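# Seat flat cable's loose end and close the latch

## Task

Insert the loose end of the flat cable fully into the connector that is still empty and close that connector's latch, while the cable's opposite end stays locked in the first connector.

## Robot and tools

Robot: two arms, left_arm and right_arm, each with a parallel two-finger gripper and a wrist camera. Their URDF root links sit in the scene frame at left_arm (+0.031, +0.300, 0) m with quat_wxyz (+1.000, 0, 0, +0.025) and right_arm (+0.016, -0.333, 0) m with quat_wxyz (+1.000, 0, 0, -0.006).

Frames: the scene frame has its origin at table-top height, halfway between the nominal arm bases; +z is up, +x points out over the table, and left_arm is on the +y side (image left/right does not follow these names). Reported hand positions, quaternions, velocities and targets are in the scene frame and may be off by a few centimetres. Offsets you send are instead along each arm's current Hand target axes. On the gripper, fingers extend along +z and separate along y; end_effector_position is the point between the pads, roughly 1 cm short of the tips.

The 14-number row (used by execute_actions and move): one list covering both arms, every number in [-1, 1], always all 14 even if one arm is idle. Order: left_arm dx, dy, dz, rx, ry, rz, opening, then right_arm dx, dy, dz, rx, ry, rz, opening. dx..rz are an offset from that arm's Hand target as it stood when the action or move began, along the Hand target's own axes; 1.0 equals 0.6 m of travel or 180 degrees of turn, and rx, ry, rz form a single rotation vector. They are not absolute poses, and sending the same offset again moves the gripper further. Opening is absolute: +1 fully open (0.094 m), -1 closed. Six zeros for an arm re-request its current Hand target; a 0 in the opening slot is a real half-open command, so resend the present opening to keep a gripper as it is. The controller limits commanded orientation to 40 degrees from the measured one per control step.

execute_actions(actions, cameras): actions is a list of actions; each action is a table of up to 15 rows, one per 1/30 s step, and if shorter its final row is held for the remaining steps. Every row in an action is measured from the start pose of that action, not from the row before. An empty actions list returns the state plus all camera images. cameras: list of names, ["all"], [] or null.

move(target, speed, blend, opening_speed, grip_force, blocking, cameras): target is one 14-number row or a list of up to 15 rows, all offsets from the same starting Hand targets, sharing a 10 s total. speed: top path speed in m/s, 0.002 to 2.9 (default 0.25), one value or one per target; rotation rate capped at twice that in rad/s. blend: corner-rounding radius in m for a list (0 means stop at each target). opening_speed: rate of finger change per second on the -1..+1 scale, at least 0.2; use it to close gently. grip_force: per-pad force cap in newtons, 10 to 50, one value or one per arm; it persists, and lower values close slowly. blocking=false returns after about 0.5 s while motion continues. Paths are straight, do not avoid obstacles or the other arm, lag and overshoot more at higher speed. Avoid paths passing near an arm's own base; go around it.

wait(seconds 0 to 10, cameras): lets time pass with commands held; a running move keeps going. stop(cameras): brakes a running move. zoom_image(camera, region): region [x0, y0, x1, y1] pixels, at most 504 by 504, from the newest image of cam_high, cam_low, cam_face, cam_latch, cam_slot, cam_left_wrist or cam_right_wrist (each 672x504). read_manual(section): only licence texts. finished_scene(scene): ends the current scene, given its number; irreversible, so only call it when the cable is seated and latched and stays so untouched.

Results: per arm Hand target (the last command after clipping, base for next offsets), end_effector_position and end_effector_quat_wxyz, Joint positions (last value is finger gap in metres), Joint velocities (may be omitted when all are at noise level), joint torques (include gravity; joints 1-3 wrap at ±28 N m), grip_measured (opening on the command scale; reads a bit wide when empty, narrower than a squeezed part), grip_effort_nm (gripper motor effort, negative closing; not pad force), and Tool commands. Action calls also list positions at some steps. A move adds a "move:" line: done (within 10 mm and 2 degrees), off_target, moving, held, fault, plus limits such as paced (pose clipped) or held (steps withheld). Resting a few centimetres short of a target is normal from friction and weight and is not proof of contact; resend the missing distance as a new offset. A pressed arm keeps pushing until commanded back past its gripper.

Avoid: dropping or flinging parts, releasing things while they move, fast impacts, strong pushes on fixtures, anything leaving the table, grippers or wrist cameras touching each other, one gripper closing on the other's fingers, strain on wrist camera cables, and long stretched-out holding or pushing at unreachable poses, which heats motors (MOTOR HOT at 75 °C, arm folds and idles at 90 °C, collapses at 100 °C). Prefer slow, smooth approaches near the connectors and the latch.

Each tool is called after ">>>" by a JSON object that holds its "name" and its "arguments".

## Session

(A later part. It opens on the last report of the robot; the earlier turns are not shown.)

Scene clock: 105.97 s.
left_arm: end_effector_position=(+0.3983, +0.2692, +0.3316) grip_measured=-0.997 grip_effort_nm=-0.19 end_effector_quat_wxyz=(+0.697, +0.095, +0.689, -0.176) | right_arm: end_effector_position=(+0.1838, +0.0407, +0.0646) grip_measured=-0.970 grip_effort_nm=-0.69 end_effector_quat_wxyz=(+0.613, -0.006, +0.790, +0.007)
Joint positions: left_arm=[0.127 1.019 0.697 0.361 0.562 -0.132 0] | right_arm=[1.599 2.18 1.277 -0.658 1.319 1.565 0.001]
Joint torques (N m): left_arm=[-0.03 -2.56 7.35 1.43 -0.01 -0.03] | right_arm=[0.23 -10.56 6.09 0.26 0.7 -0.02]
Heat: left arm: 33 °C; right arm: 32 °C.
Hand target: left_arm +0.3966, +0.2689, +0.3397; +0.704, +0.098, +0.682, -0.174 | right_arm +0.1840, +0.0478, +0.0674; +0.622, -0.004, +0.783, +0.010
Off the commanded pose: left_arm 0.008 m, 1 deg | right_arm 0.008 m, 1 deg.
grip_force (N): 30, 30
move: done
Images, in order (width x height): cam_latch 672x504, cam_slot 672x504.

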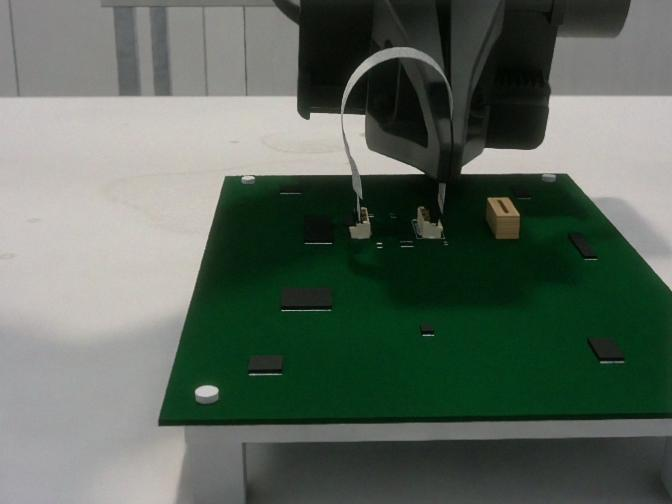

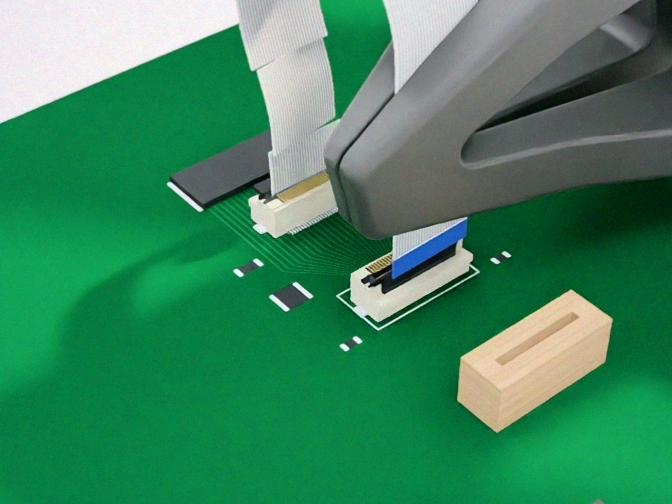

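>>> {"name": "move", "arguments": {"target": [[0,0,0,0,0,0,-1,-0.0415,-0.0105,-0.009,0,0,0,-1],[0,0,0,0,0,0,-1,0.0035,-0.0113,0.0012,0,0,0,-1]], "speed": 0.05, "blend": [0.002,0], "cameras": ["cam_latch","cam_slot"]}}

>>> {"name": "zoom_image", "arguments": {"camera": "cam_slot", "region": [300, 100, 540, 340]}}

>>> {"name": "zoom_image", "arguments": {"camera": "cam_latch", "region": [370, 150, 490, 250]}}

Scene clock: 115.40 s.
left_arm: end_effector_position=(+0.3983, +0.2692, +0.3316) grip_measured=-0.997 grip_effort_nm=-0.19 end_effector_quat_wxyz=(+0.697, +0.095, +0.689, -0.176) | right_arm: end_effector_position=(+0.1838, +0.0412, +0.0653) grip_measured=-0.970 grip_effort_nm=-0.69 end_effector_quat_wxyz=(+0.613, -0.006, +0.790, +0.007)
Joint positions: left_arm=[0.127 1.019 0.697 0.361 0.562 -0.132 0] | right_arm=[1.599 2.178 1.277 -0.655 1.319 1.56 0.001]
Joint torques (N m): left_arm=[-0.1 -2.59 7.34 1.44 -0.02 0] | right_arm=[0.18 -11.63 3.56 0.4 0.7 0.09]
Heat: left arm: 33 °C; right arm: 33 °C.
Hand target: left_arm +0.3966, +0.2689, +0.3397; +0.704, +0.098, +0.682, -0.174 | right_arm +0.1843, +0.0411, +0.0653; +0.622, -0.004, +0.783, +0.010
Off the commanded pose: left_arm 0.008 m, 1 deg | right_arm 0.001 m, 1 deg.
grip_force (N): 30, 30
move: done
Images, in order (width x height): cam_latch 672x504, cam_slot 672x504.

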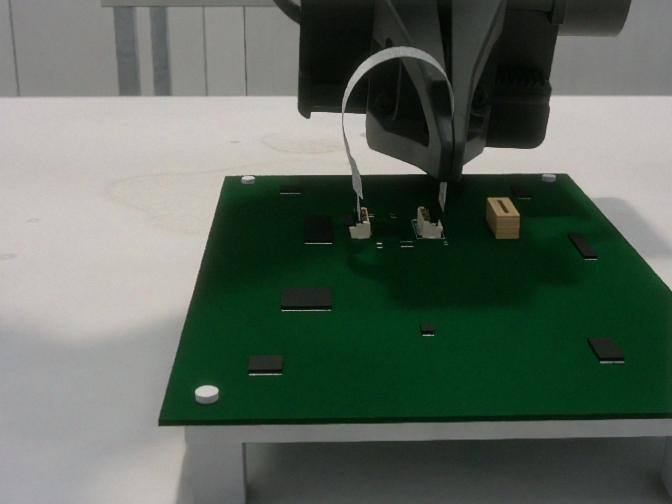

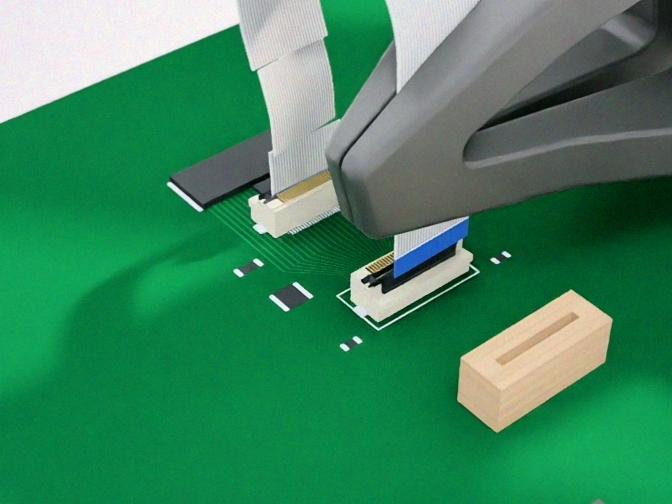

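Scaled by 2.100.

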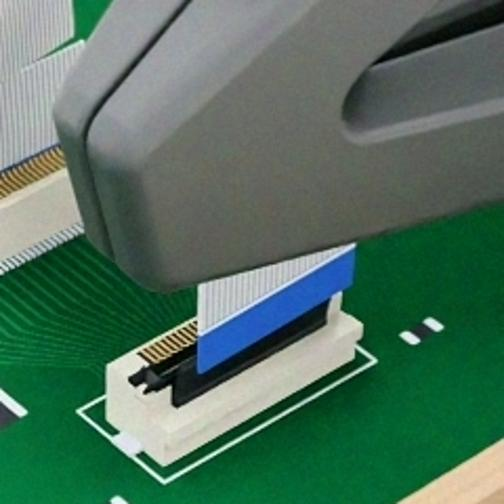

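Scaled by 4.200.

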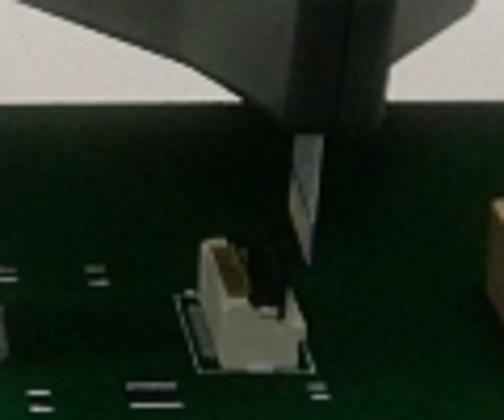

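>>> {"name": "move", "arguments": {"target": [[0,0,0,0,0,0,-1,-0.062,-0.0075,-0.0135,0,0,0,-1],[0,0,0,0,0,0,-1,-0.001,-0.0075,0,0,0,0,-1]], "speed": 0.06, "blend": [0.001,0], "cameras": ["cam_latch","cam_slot"]}}

>>> {"name": "zoom_image", "arguments": {"camera": "cam_slot", "region": [300, 100, 540, 340]}}

>>> {"name": "zoom_image", "arguments": {"camera": "cam_latch", "region": [370, 150, 490, 250]}}

Scene clock: 121.47 s.
left_arm: end_effector_position=(+0.3983, +0.2692, +0.3316) grip_measured=-0.997 grip_effort_nm=-0.19 end_effector_quat_wxyz=(+0.697, +0.095, +0.689, -0.176) | right_arm: end_effector_position=(+0.1838, +0.0388, +0.0688) grip_measured=-0.970 grip_effort_nm=-0.69 end_effector_quat_wxyz=(+0.612, -0.004, +0.791, +0.012)
Joint positions: left_arm=[0.127 1.019 0.697 0.361 0.562 -0.132 0] | right_arm=[1.599 2.158 1.26 -0.645 1.318 1.557 0.001]
Joint torques (N m): left_arm=[-0.03 -2.62 7.36 1.44 -0.02 0] | right_arm=[0.12 -10.8 3.17 0.44 0.74 0.14]
Heat: left arm: 33 °C; right arm: 33 °C.
Hand target: left_arm +0.3966, +0.2689, +0.3397; +0.704, +0.098, +0.682, -0.174 | right_arm +0.1845, +0.0365, +0.0657; +0.622, -0.004, +0.783, +0.010
Off the commanded pose: left_arm 0.008 m, 1 deg | right_arm 0.004 m, 1 deg.
grip_force (N): 30, 30
move: done
Images, in order (width x height): cam_latch 672x504, cam_slot 672x504.

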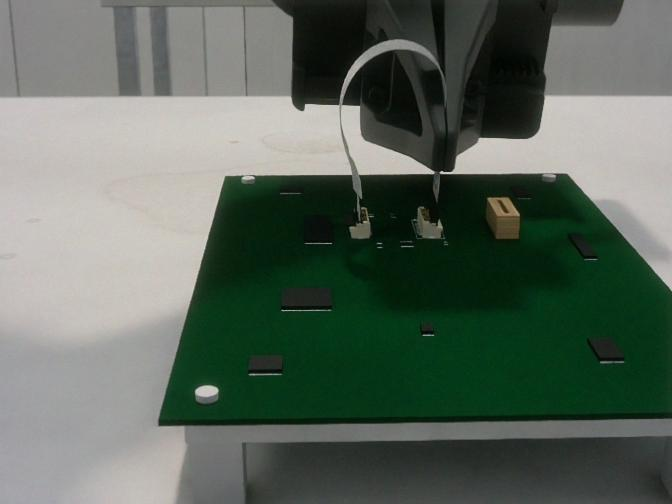

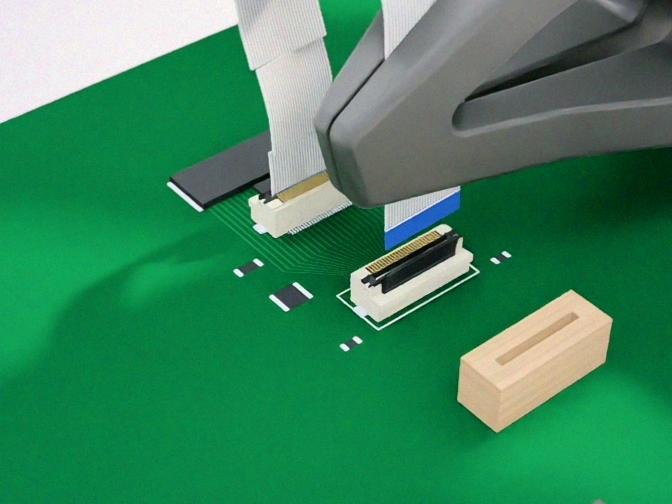

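Scaled by 2.100.

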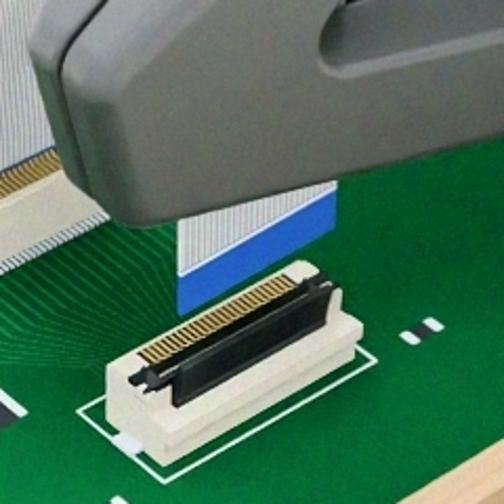

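Scaled by 4.200.

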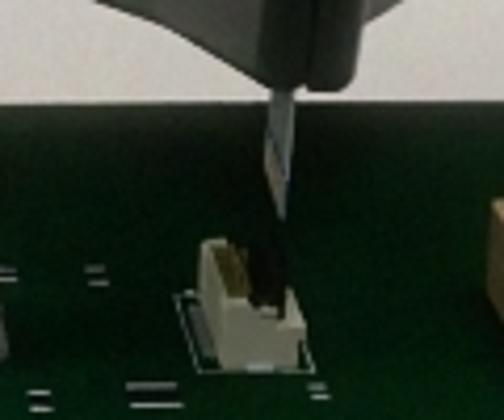

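>>> {"name": "move", "arguments": {"target": [0,0,0,0,0,0,-1,0.0108,-0.005,0.0048,0,0,0,-1], "speed": 0.03, "cameras": ["cam_latch","cam_slot"]}}

>>> {"name": "zoom_image", "arguments": {"camera": "cam_slot", "region": [300, 100, 540, 340]}}

>>> {"name": "zoom_image", "arguments": {"camera": "cam_latch", "region": [370, 150, 490, 250]}}

Scene clock: 125.97 s.
left_arm: end_effector_position=(+0.3983, +0.2692, +0.3316) grip_measured=-0.997 grip_effort_nm=-0.19 end_effector_quat_wxyz=(+0.697, +0.095, +0.689, -0.176) | right_arm: end_effector_position=(+0.1838, +0.0374, +0.0642) grip_measured=-0.970 grip_effort_nm=-0.69 end_effector_quat_wxyz=(+0.612, +0.002, +0.790, +0.019)
Joint positions: left_arm=[0.127 1.019 0.697 0.361 0.562 -0.132 0] | right_arm=[1.599 2.158 1.236 -0.601 1.318 1.555 0.001]
Joint torques (N m): left_arm=[-0.05 -2.65 7.36 1.42 -0.01 -0.01] | right_arm=[-0.23 -10.22 3.26 0.46 0.74 0.02]
Heat: left arm: 34 °C; right arm: 33 °C.
Hand target: left_arm +0.3966, +0.2689, +0.3397; +0.704, +0.098, +0.682, -0.174 | right_arm +0.1859, +0.0337, +0.0588; +0.622, -0.004, +0.783, +0.010
Off the commanded pose: left_arm 0.008 m, 1 deg | right_arm 0.007 m, 2 deg.
grip_force (N): 30, 30
move: done
Images, in order (width x height): cam_latch 672x504, cam_slot 672x504.

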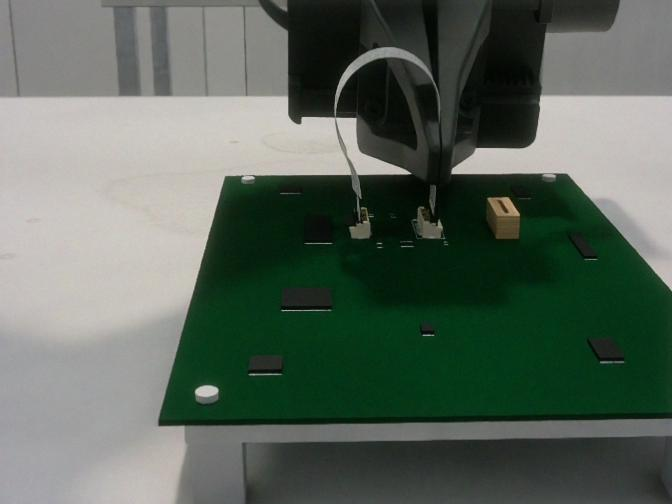

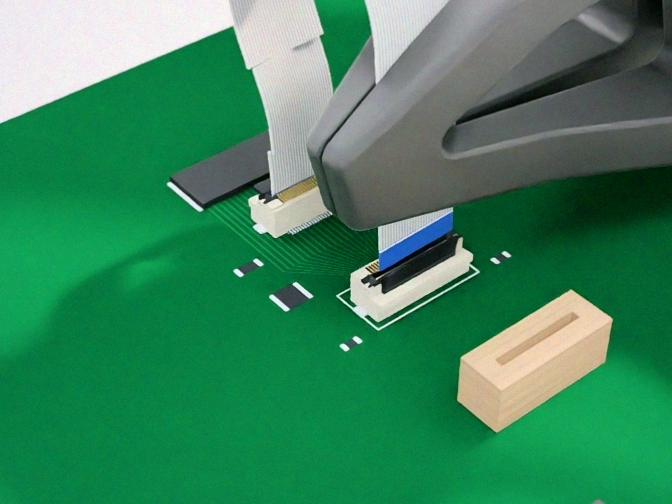

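Scaled by 2.100.

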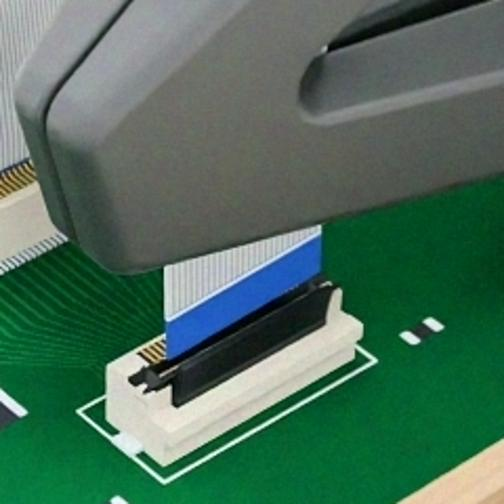

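Scaled by 4.200.

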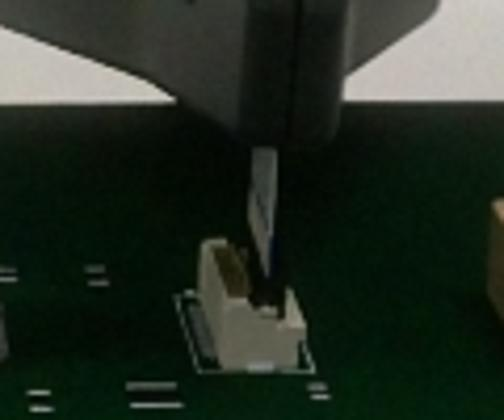

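>>> {"name": "move", "arguments": {"target": [0,0,0,0,0,0,-1,0.0082,-0.0022,0.0038,0,0,0,-1], "speed": 0.03, "cameras": ["cam_latch","cam_slot"]}}

>>> {"name": "zoom_image", "arguments": {"camera": "cam_slot", "region": [330, 180, 490, 320]}}

>>> {"name": "zoom_image", "arguments": {"camera": "cam_latch", "region": [370, 150, 490, 250]}}

Scene clock: 132.67 s.
left_arm: end_effector_position=(+0.3983, +0.2692, +0.3316) grip_measured=-0.997 grip_effort_nm=-0.19 end_effector_quat_wxyz=(+0.697, +0.095, +0.689, -0.176) | right_arm: end_effector_position=(+0.1841, +0.0375, +0.0611) grip_measured=-0.970 grip_effort_nm=-0.69 end_effector_quat_wxyz=(+0.615, +0.002, +0.788, +0.022)
Joint positions: left_arm=[0.127 1.019 0.697 0.361 0.562 -0.132 0] | right_arm=[1.599 2.164 1.222 -0.564 1.326 1.541 0.001]
Joint torques (N m): left_arm=[-0.03 -2.61 7.36 1.44 -0.03 -0.02] | right_arm=[-0.43 -10.25 2.86 0.5 0.61 -0.02]
Heat: left arm: 34 °C; right arm: 32 °C.
Hand target: left_arm +0.3966, +0.2689, +0.3397; +0.704, +0.098, +0.682, -0.174 | right_arm +0.1870, +0.0324, +0.0534; +0.622, -0.004, +0.783, +0.010
Off the commanded pose: left_arm 0.008 m, 1 deg | right_arm 0.010 m, 2 deg.
grip_force (N): 30, 30
move: done
Images, in order (width x height): cam_latch 672x504, cam_slot 672x504.

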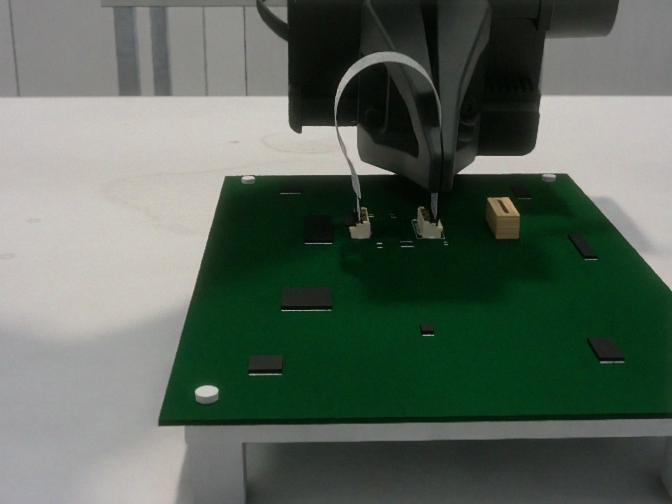

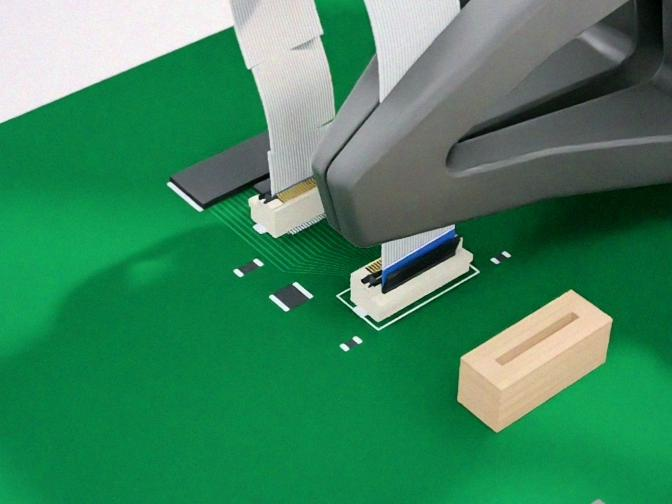

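Scaled by 3.150.

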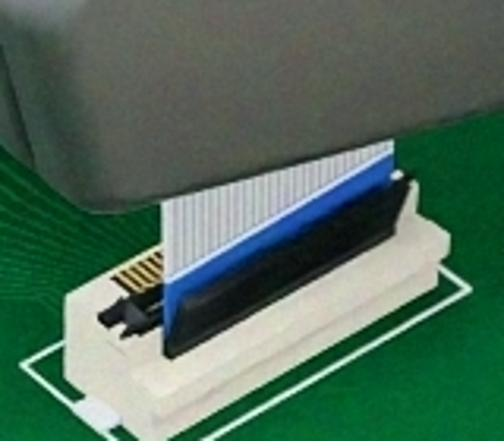

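Scaled by 4.200.

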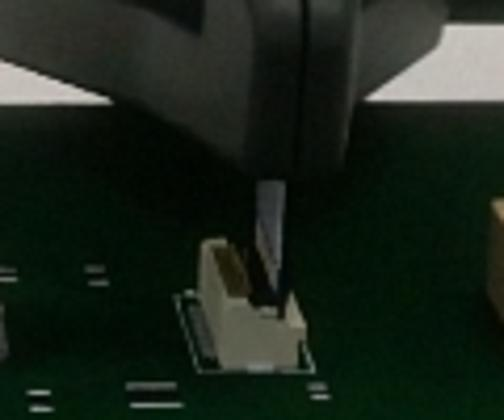

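>>> {"name": "move", "arguments": {"target": [[0,0,0,0,0,0,-1,-0.063,-0.0002,-0.014,0,0,-0.008,-1],[0,0,0,0,0,0,-1,-0.014,-0.0012,-0.003,0,0,-0.008,-1]], "speed": 0.05, "blend": [0.002,0], "cameras": ["cam_latch","cam_slot"]}}

>>> {"name": "zoom_image", "arguments": {"camera": "cam_slot", "region": [300, 100, 540, 340]}}

>>> {"name": "zoom_image", "arguments": {"camera": "cam_latch", "region": [370, 150, 490, 250]}}

Scene clock: 143.43 s.
left_arm: end_effector_position=(+0.3983, +0.2692, +0.3316) grip_measured=-0.997 grip_effort_nm=-0.19 end_effector_quat_wxyz=(+0.697, +0.095, +0.689, -0.176) | right_arm: end_effector_position=(+0.1839, +0.0361, +0.0673) grip_measured=-0.970 grip_effort_nm=-0.69 end_effector_quat_wxyz=(+0.614, -0.014, +0.789, +0.009)
Joint positions: left_arm=[0.127 1.019 0.697 0.361 0.562 -0.132 0] | right_arm=[1.599 2.143 1.222 -0.587 1.321 1.503 0.001]
Joint torques (N m): left_arm=[-0.02 -2.59 7.32 1.43 0 -0.01] | right_arm=[-0.59 -10.51 3.08 0.5 0.68 0.12]
Heat: left arm: 34 °C; right arm: 32 °C.
Hand target: left_arm +0.3966, +0.2689, +0.3397; +0.704, +0.098, +0.682, -0.174 | right_arm +0.1872, +0.0316, +0.0621; +0.622, -0.014, +0.783, +0.002
Off the commanded pose: left_arm 0.008 m, 1 deg | right_arm 0.008 m, 1 deg.
grip_force (N): 30, 30
move: done
Images, in order (width x height): cam_latch 672x504, cam_slot 672x504.

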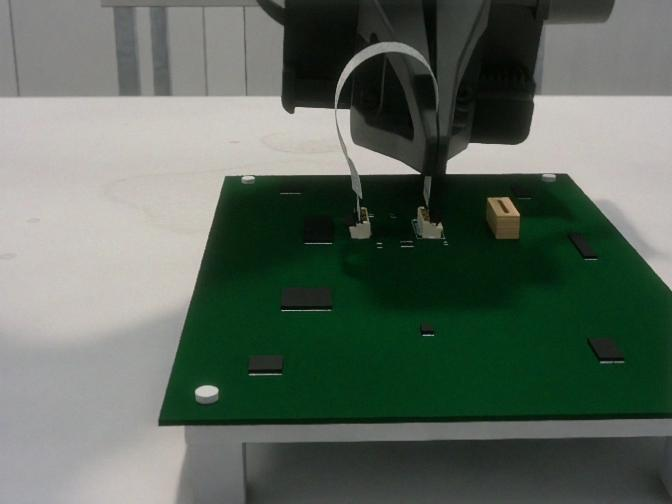

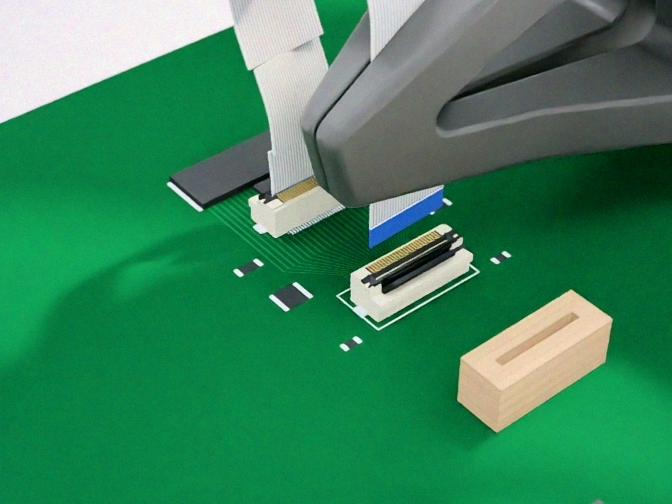

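Scaled by 2.100.

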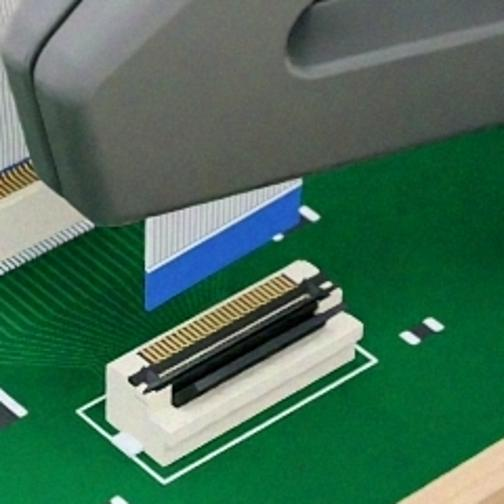

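Scaled by 4.200.

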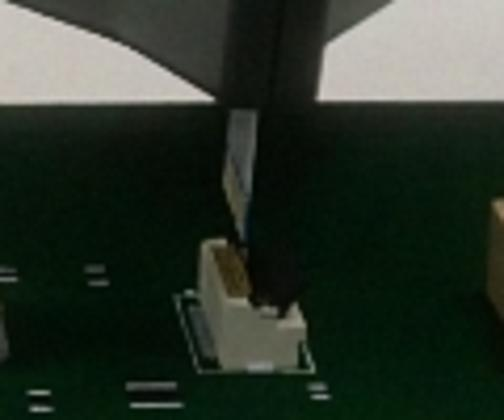

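>>> {"name": "move", "arguments": {"target": [0,0,0,0,0,0,-1,0.011,-0.0008,0.0045,0,0,0,-1], "speed": 0.03, "cameras": ["cam_latch","cam_slot"]}}

>>> {"name": "zoom_image", "arguments": {"camera": "cam_slot", "region": [330, 200, 490, 340]}}

>>> {"name": "zoom_image", "arguments": {"camera": "cam_latch", "region": [400, 185, 450, 245]}}

Scene clock: 148.70 s.
left_arm: end_effector_position=(+0.3983, +0.2692, +0.3316) grip_measured=-0.997 grip_effort_nm=-0.19 end_effector_quat_wxyz=(+0.697, +0.095, +0.689, -0.176) | right_arm: end_effector_position=(+0.1841, +0.0363, +0.0621) grip_measured=-0.970 grip_effort_nm=-0.69 end_effector_quat_wxyz=(+0.615, -0.011, +0.788, +0.013)
Joint positions: left_arm=[0.127 1.019 0.697 0.361 0.562 -0.132 0] | right_arm=[1.599 2.154 1.211 -0.551 1.324 1.499 0.001]
Joint torques (N m): left_arm=[-0.01 -2.61 7.38 1.44 -0.01 -0.01] | right_arm=[-1.01 -10.1 2.97 0.53 0.67 0]
Heat: left arm: 34 °C; right arm: 32 °C.
Hand target: left_arm +0.3966, +0.2689, +0.3397; +0.704, +0.098, +0.682, -0.174 | right_arm +0.1884, +0.0311, +0.0550; +0.622, -0.014, +0.783, +0.002
Off the commanded pose: left_arm 0.008 m, 1 deg | right_arm 0.010 m, 2 deg.
grip_force (N): 30, 30
move: done
Images, in order (width x height): cam_latch 672x504, cam_slot 672x504.

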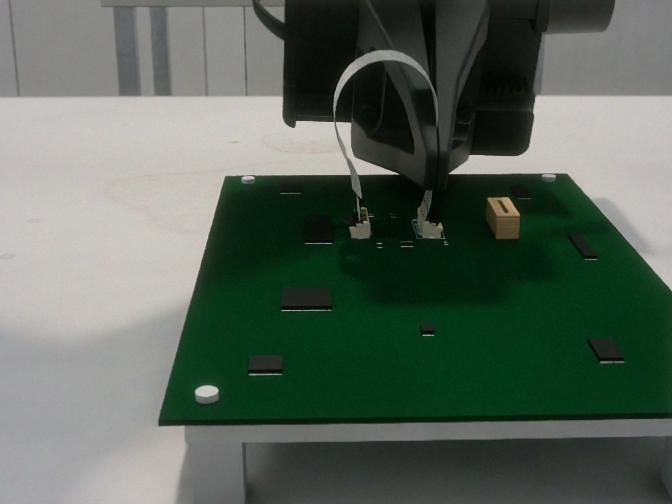

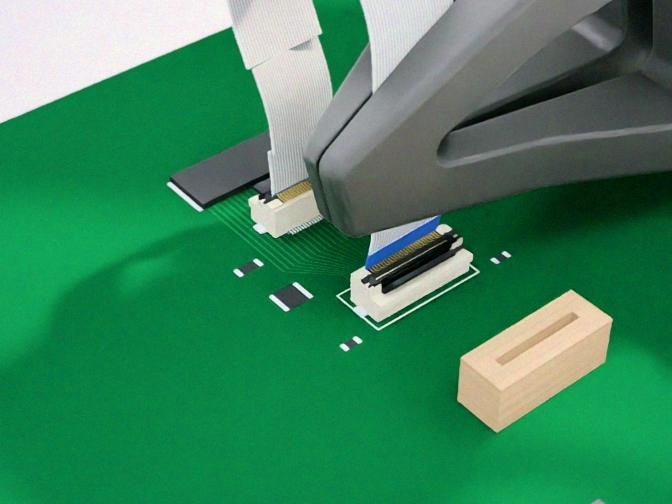

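Scaled by 3.150.

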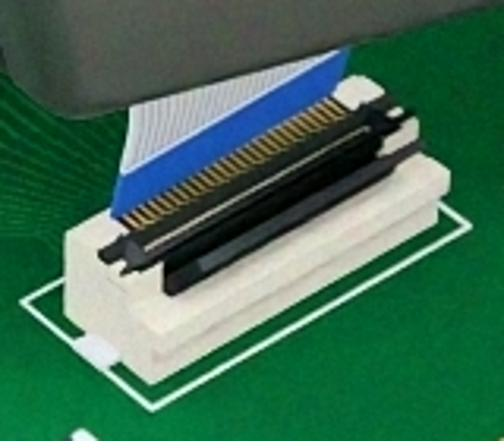

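Scaled by 8.400.

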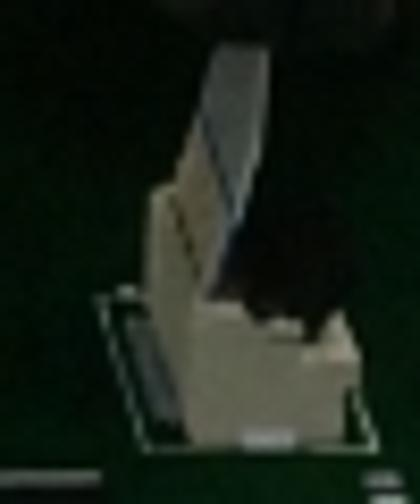

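>>> {"name": "move", "arguments": {"target": [0,0,0,0,0,0,-1,-0.002,0.007,-0.0005,0,0,0,-1], "speed": 0.03, "cameras": ["cam_latch","cam_slot"]}}

>>> {"name": "zoom_image", "arguments": {"camera": "cam_slot", "region": [330, 200, 490, 340]}}

>>> {"name": "zoom_image", "arguments": {"camera": "cam_latch", "region": [400, 185, 450, 245]}}

Scene clock: 152.53 s.
left_arm: end_effector_position=(+0.3983, +0.2692, +0.3316) grip_measured=-0.997 grip_effort_nm=-0.19 end_effector_quat_wxyz=(+0.697, +0.095, +0.689, -0.176) | right_arm: end_effector_position=(+0.1844, +0.0359, +0.0619) grip_measured=-0.970 grip_effort_nm=-0.69 end_effector_quat_wxyz=(+0.618, -0.014, +0.786, +0.010)
Joint positions: left_arm=[0.127 1.019 0.697 0.361 0.562 -0.132 0] | right_arm=[1.599 2.158 1.21 -0.551 1.333 1.495 0.001]
Joint torques (N m): left_arm=[-0.03 -2.66 7.38 1.44 0 -0.02] | right_arm=[-0.8 -9.74 4.36 0.46 0.59 -0.01]
Heat: left arm: 34 °C; right arm: 31 °C.
Hand target: left_arm +0.3966, +0.2689, +0.3397; +0.704, +0.098, +0.682, -0.174 | right_arm +0.1882, +0.0352, +0.0561; +0.622, -0.014, +0.783, +0.002
Off the commanded pose: left_arm 0.008 m, 1 deg | right_arm 0.007 m, 1 deg.
grip_force (N): 30, 30
move: done
Images, in order (width x height): cam_latch 672x504, cam_slot 672x504.

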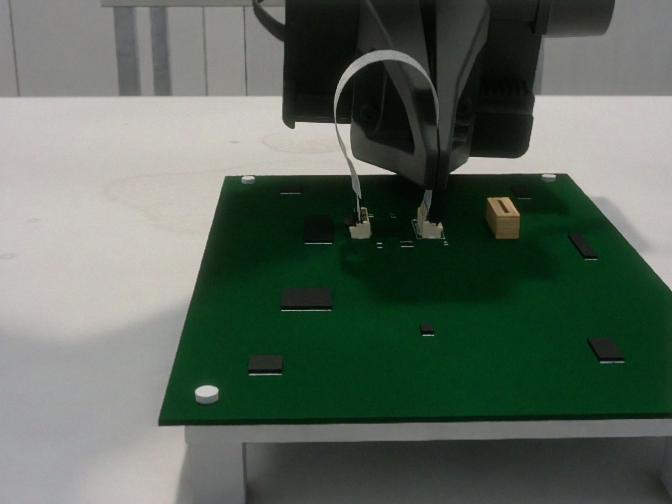

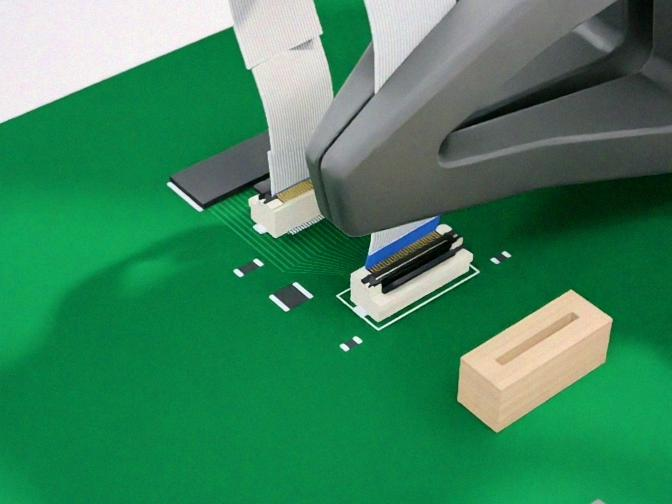

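Scaled by 3.150.

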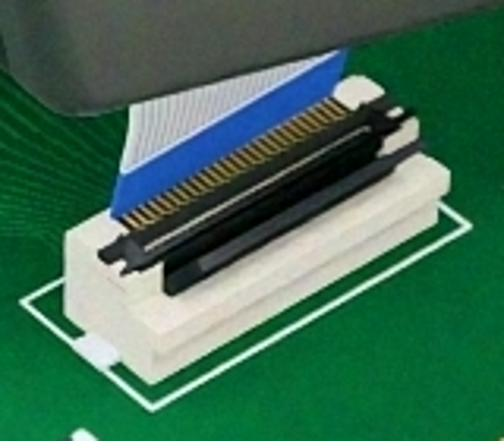

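Scaled by 8.400.

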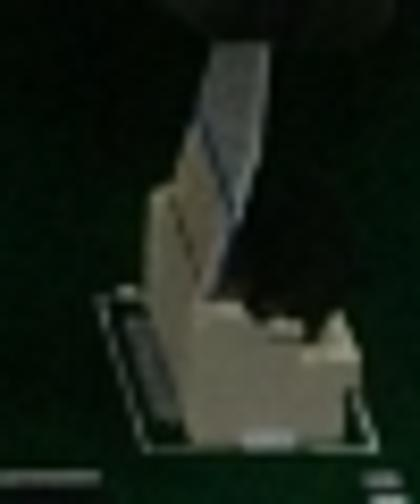

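>>> {"name": "move", "arguments": {"target": [[0,0,0,0,0,0,-1,0,0,0,0,-0.012,0,-1],[0,0,0,0,0,0,-1,0,0,0,0,-0.012,0.02,-1]], "speed": 0.08, "cameras": ["cam_latch","cam_slot"]}}

>>> {"name": "zoom_image", "arguments": {"camera": "cam_slot", "region": [300, 100, 540, 340]}}

>>> {"name": "zoom_image", "arguments": {"camera": "cam_latch", "region": [370, 150, 490, 250]}}

Scene clock: 160.77 s.
left_arm: end_effector_position=(+0.3983, +0.2692, +0.3316) grip_measured=-0.997 grip_effort_nm=-0.19 end_effector_quat_wxyz=(+0.697, +0.095, +0.689, -0.176) | right_arm: end_effector_position=(+0.1858, +0.0360, +0.0619) grip_measured=-0.970 grip_effort_nm=-0.69 end_effector_quat_wxyz=(+0.631, +0.004, +0.775, +0.022)
Joint positions: left_arm=[0.127 1.019 0.697 0.361 0.562 -0.132 0] | right_arm=[1.599 2.176 1.21 -0.536 1.367 1.541 0.001]
Joint torques (N m): left_arm=[-0.03 -2.59 7.38 1.43 -0.01 0] | right_arm=[-0.54 -10 3.95 0.5 0.59 0.23]
Heat: left arm: 34 °C; right arm: 31 °C.
Hand target: left_arm +0.3966, +0.2689, +0.3397; +0.704, +0.098, +0.682, -0.174 | right_arm +0.1882, +0.0352, +0.0561; +0.636, +0.010, +0.771, +0.022
Off the commanded pose: left_arm 0.008 m, 1 deg | right_arm 0.006 m, 1 deg.
grip_force (N): 30, 30
move: done
Images, in order (width x height): cam_latch 672x504, cam_slot 672x504.

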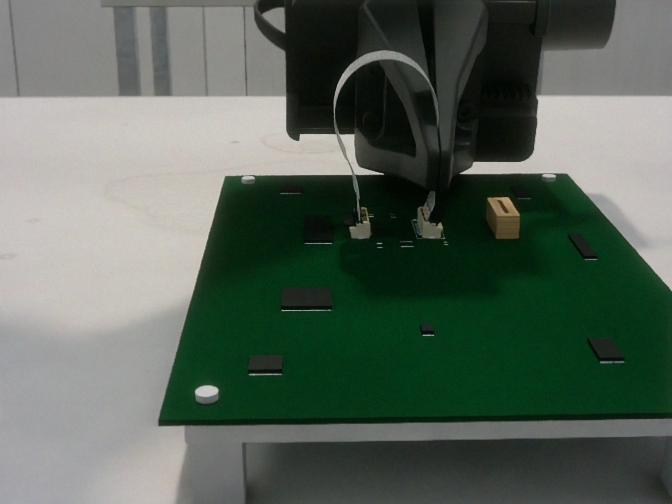

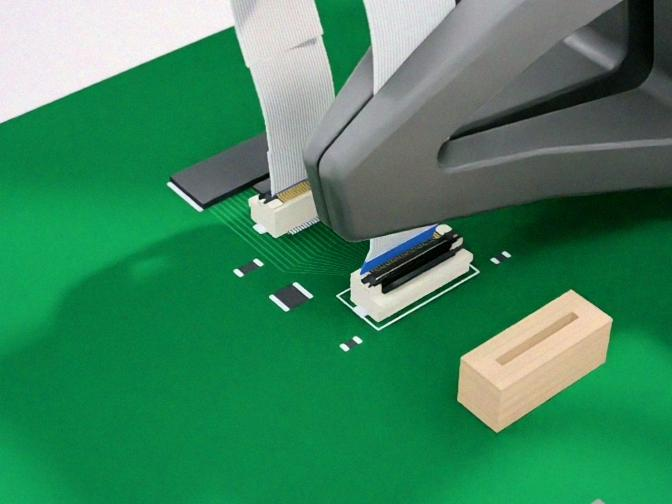

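Scaled by 2.100.

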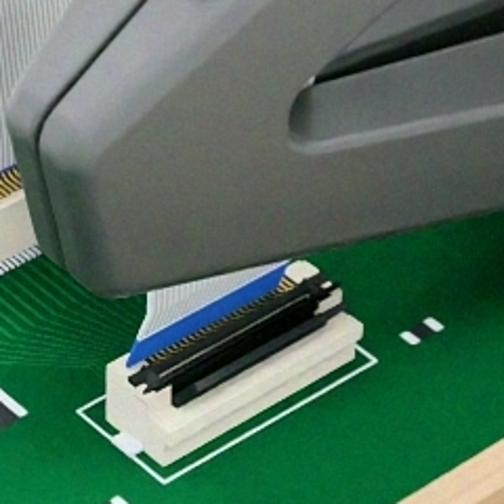

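Scaled by 4.200.

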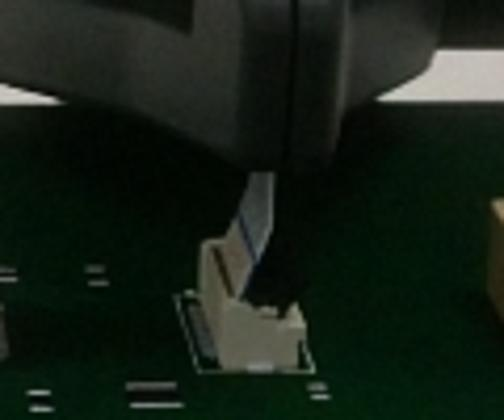

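>>> {"name": "move", "arguments": {"target": [[0,0,0,0,0,0,-1,-0.056,-0.006,-0.012,0,0.008,0,-1],[0,0,0,0,0,0,-1,-0.0075,-0.006,-0.0016,0,0.008,0,-1]], "speed": 0.05, "blend": [0.002,0], "cameras": ["cam_latch","cam_slot"]}}

>>> {"name": "zoom_image", "arguments": {"camera": "cam_slot", "region": [300, 100, 540, 340]}}

>>> {"name": "zoom_image", "arguments": {"camera": "cam_latch", "region": [370, 150, 490, 250]}}

Scene clock: 166.80 s.
left_arm: end_effector_position=(+0.3983, +0.2692, +0.3316) grip_measured=-0.997 grip_effort_nm=-0.19 end_effector_quat_wxyz=(+0.697, +0.095, +0.689, -0.176) | right_arm: end_effector_position=(+0.1845, +0.0355, +0.0648) grip_measured=-0.970 grip_effort_nm=-0.69 end_effector_quat_wxyz=(+0.618, +0.006, +0.786, +0.026)
Joint positions: left_arm=[0.127 1.019 0.697 0.361 0.562 -0.132 0] | right_arm=[1.599 2.15 1.21 -0.558 1.333 1.545 0.001]
Joint torques (N m): left_arm=[-0.03 -2.56 7.38 1.44 -0.02 -0.03] | right_arm=[-0.69 -10.59 3.21 0.51 0.68 0.17]
Heat: left arm: 34 °C; right arm: 31 °C.
Hand target: left_arm +0.3966, +0.2689, +0.3397; +0.704, +0.098, +0.682, -0.174 | right_arm +0.1882, +0.0314, +0.0604; +0.627, +0.010, +0.779, +0.022
Off the commanded pose: left_arm 0.008 m, 1 deg | right_arm 0.007 m, 1 deg.
grip_force (N): 30, 30
move: done
Images, in order (width x height): cam_latch 672x504, cam_slot 672x504.

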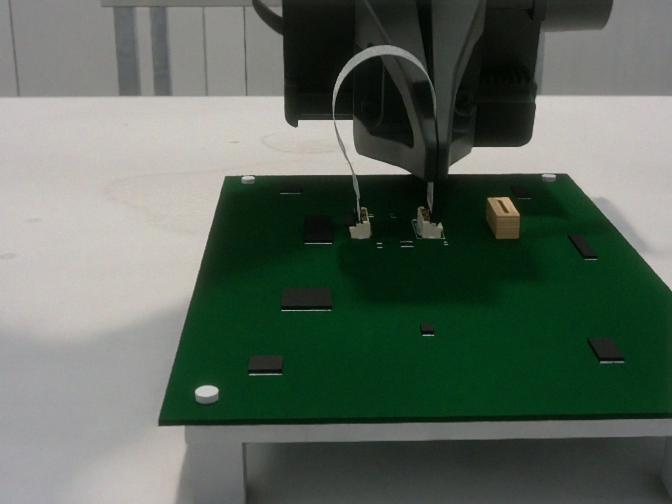

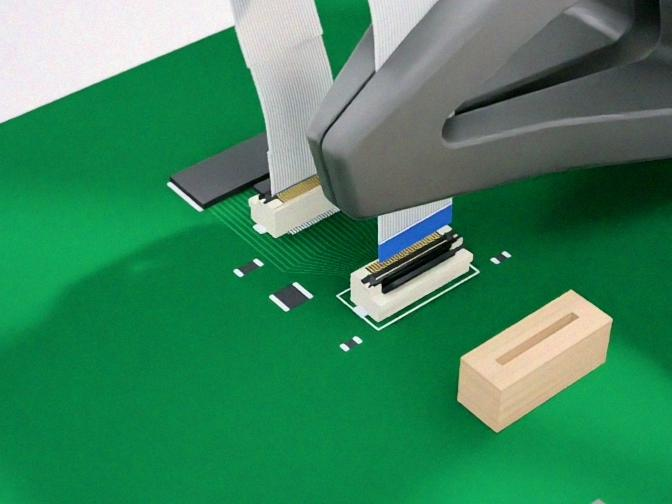

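Scaled by 2.100.

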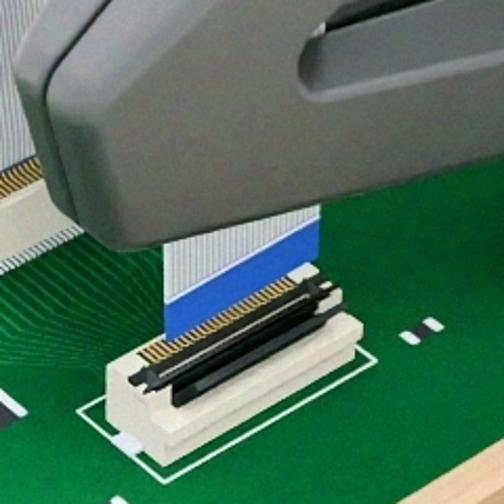

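Scaled by 4.200.

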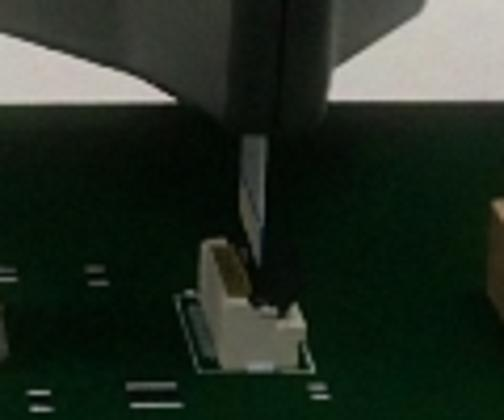

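>>> {"name": "move", "arguments": {"target": [0,0,0,0,0,0,-1,0.0113,-0.002,0.0055,0,0,0,-1], "speed": 0.03, "cameras": ["cam_latch","cam_slot"]}}

>>> {"name": "zoom_image", "arguments": {"camera": "cam_slot", "region": [330, 200, 490, 340]}}

>>> {"name": "zoom_image", "arguments": {"camera": "cam_latch", "region": [400, 185, 450, 245]}}

Scene clock: 172.67 s.
left_arm: end_effector_position=(+0.3983, +0.2692, +0.3316) grip_measured=-0.997 grip_effort_nm=-0.19 end_effector_quat_wxyz=(+0.697, +0.095, +0.689, -0.176) | right_arm: end_effector_position=(+0.1860, +0.0364, +0.0611) grip_measured=-0.970 grip_effort_nm=-0.69 end_effector_quat_wxyz=(+0.620, +0.015, +0.783, +0.035)
Joint positions: left_arm=[0.127 1.019 0.697 0.361 0.562 -0.132 0] | right_arm=[1.596 2.158 1.198 -0.511 1.34 1.542 0.001]
Joint torques (N m): left_arm=[-0.08 -2.56 7.41 1.42 0 -0.02] | right_arm=[-1.02 -10.03 2.88 0.53 0.63 -0.01]
Heat: left arm: 34 °C; right arm: 31 °C.
Hand target: left_arm +0.3966, +0.2689, +0.3397; +0.704, +0.098, +0.682, -0.174 | right_arm +0.1901, +0.0306, +0.0531; +0.627, +0.010, +0.779, +0.022
Off the commanded pose: left_arm 0.008 m, 1 deg | right_arm 0.011 m, 2 deg.
grip_force (N): 30, 30
move: off_target (right_arm)
Images, in order (width x height): cam_latch 672x504, cam_slot 672x504.

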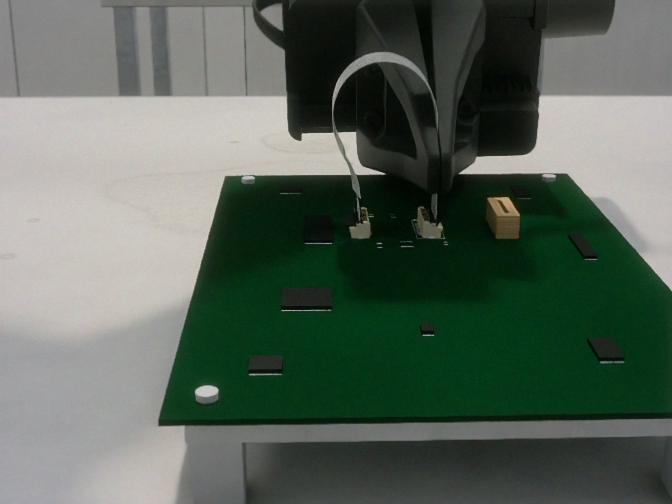

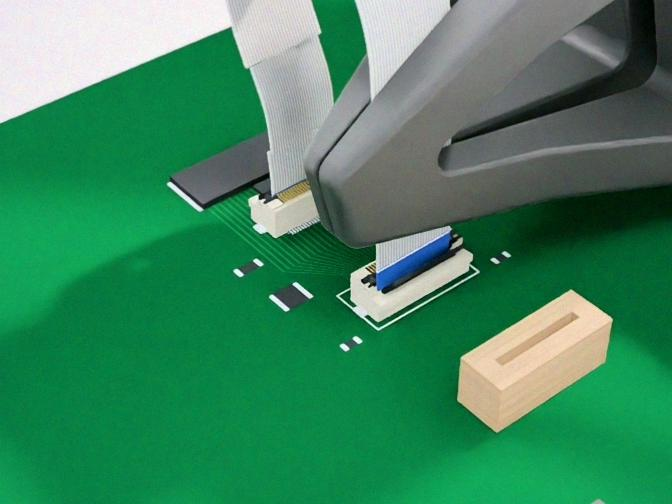

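Scaled by 3.150.

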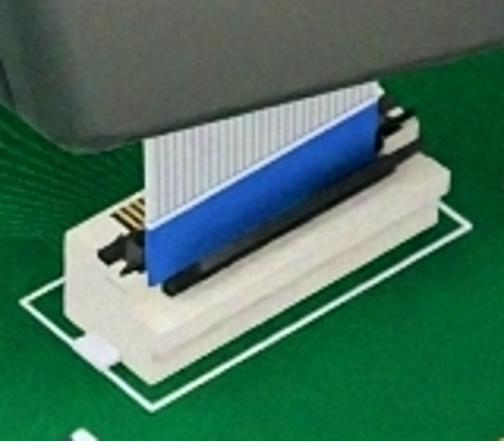

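Scaled by 8.400.

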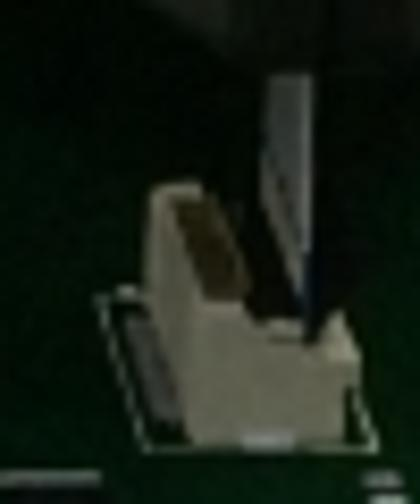

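>>> {"name": "move", "arguments": {"target": [[0,0,0,0,0,0,-1,-0.056,0,-0.012,0,0,-0.026,-1],[0,0,0,0,0,0,-1,-0.0055,0,-0.0012,0,0,-0.026,-1]], "speed": 0.05, "blend": [0.002,0], "cameras": ["cam_latch","cam_slot"]}}

>>> {"name": "zoom_image", "arguments": {"camera": "cam_slot", "region": [330, 200, 490, 340]}}

>>> {"name": "zoom_image", "arguments": {"camera": "cam_latch", "region": [400, 185, 450, 245]}}

Scene clock: 178.97 s.
left_arm: end_effector_position=(+0.3983, +0.2692, +0.3316) grip_measured=-0.997 grip_effort_nm=-0.19 end_effector_quat_wxyz=(+0.697, +0.095, +0.689, -0.176) | right_arm: end_effector_position=(+0.1862, +0.0348, +0.0609) grip_measured=-0.970 grip_effort_nm=-0.69 end_effector_quat_wxyz=(+0.618, -0.022, +0.786, +0.003)
Joint positions: left_arm=[0.127 1.019 0.697 0.361 0.562 -0.132 0] | right_arm=[1.594 2.154 1.198 -0.526 1.332 1.456 0.001]
Joint torques (N m): left_arm=[-0.1 -2.62 7.38 1.44 -0.02 -0.02] | right_arm=[-0.66 -10.5 3.04 0.57 0.71 0.05]
Heat: left arm: 34 °C; right arm: 31 °C.
Hand target: left_arm +0.3966, +0.2689, +0.3397; +0.704, +0.098, +0.682, -0.174 | right_arm +0.1900, +0.0305, +0.0566; +0.627, -0.022, +0.779, -0.004
Off the commanded pose: left_arm 0.008 m, 1 deg | right_arm 0.007 m, 2 deg.
grip_force (N): 30, 30
move: done
Images, in order (width x height): cam_latch 672x504, cam_slot 672x504.

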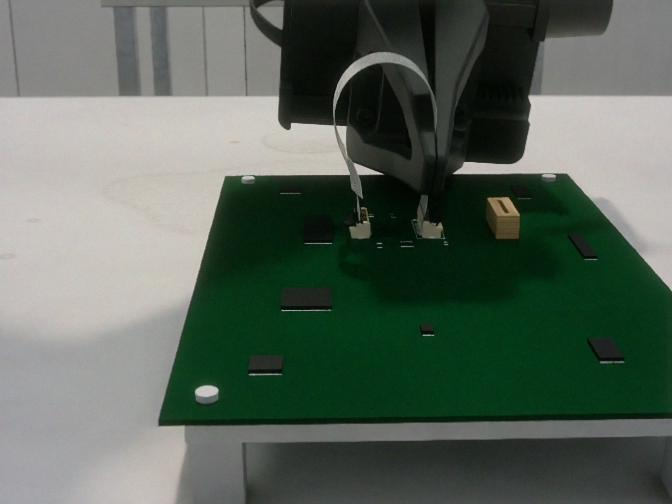

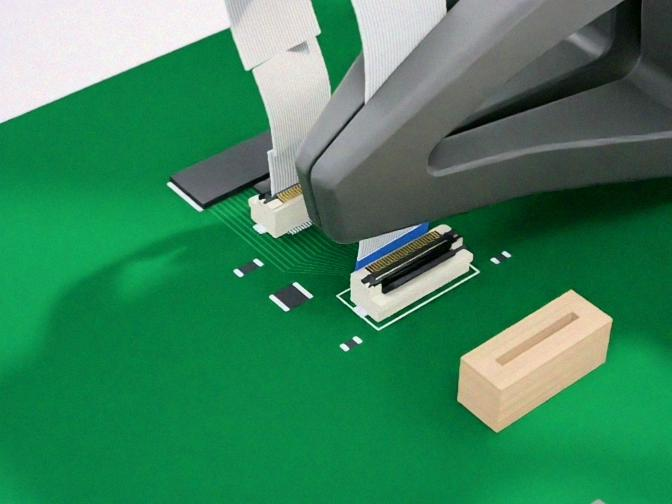

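Scaled by 3.150.

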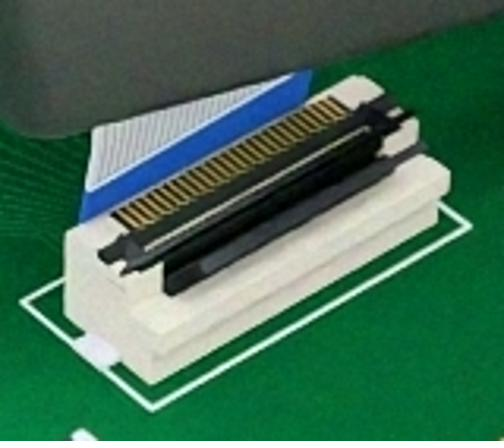

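Scaled by 8.400.

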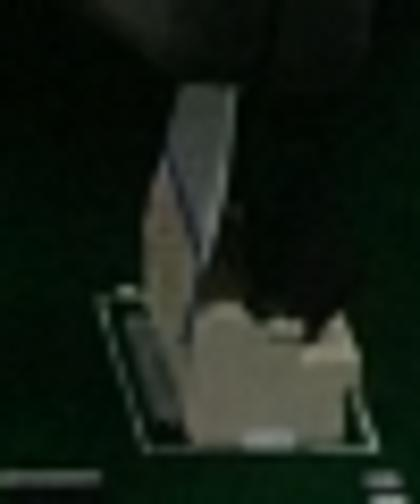

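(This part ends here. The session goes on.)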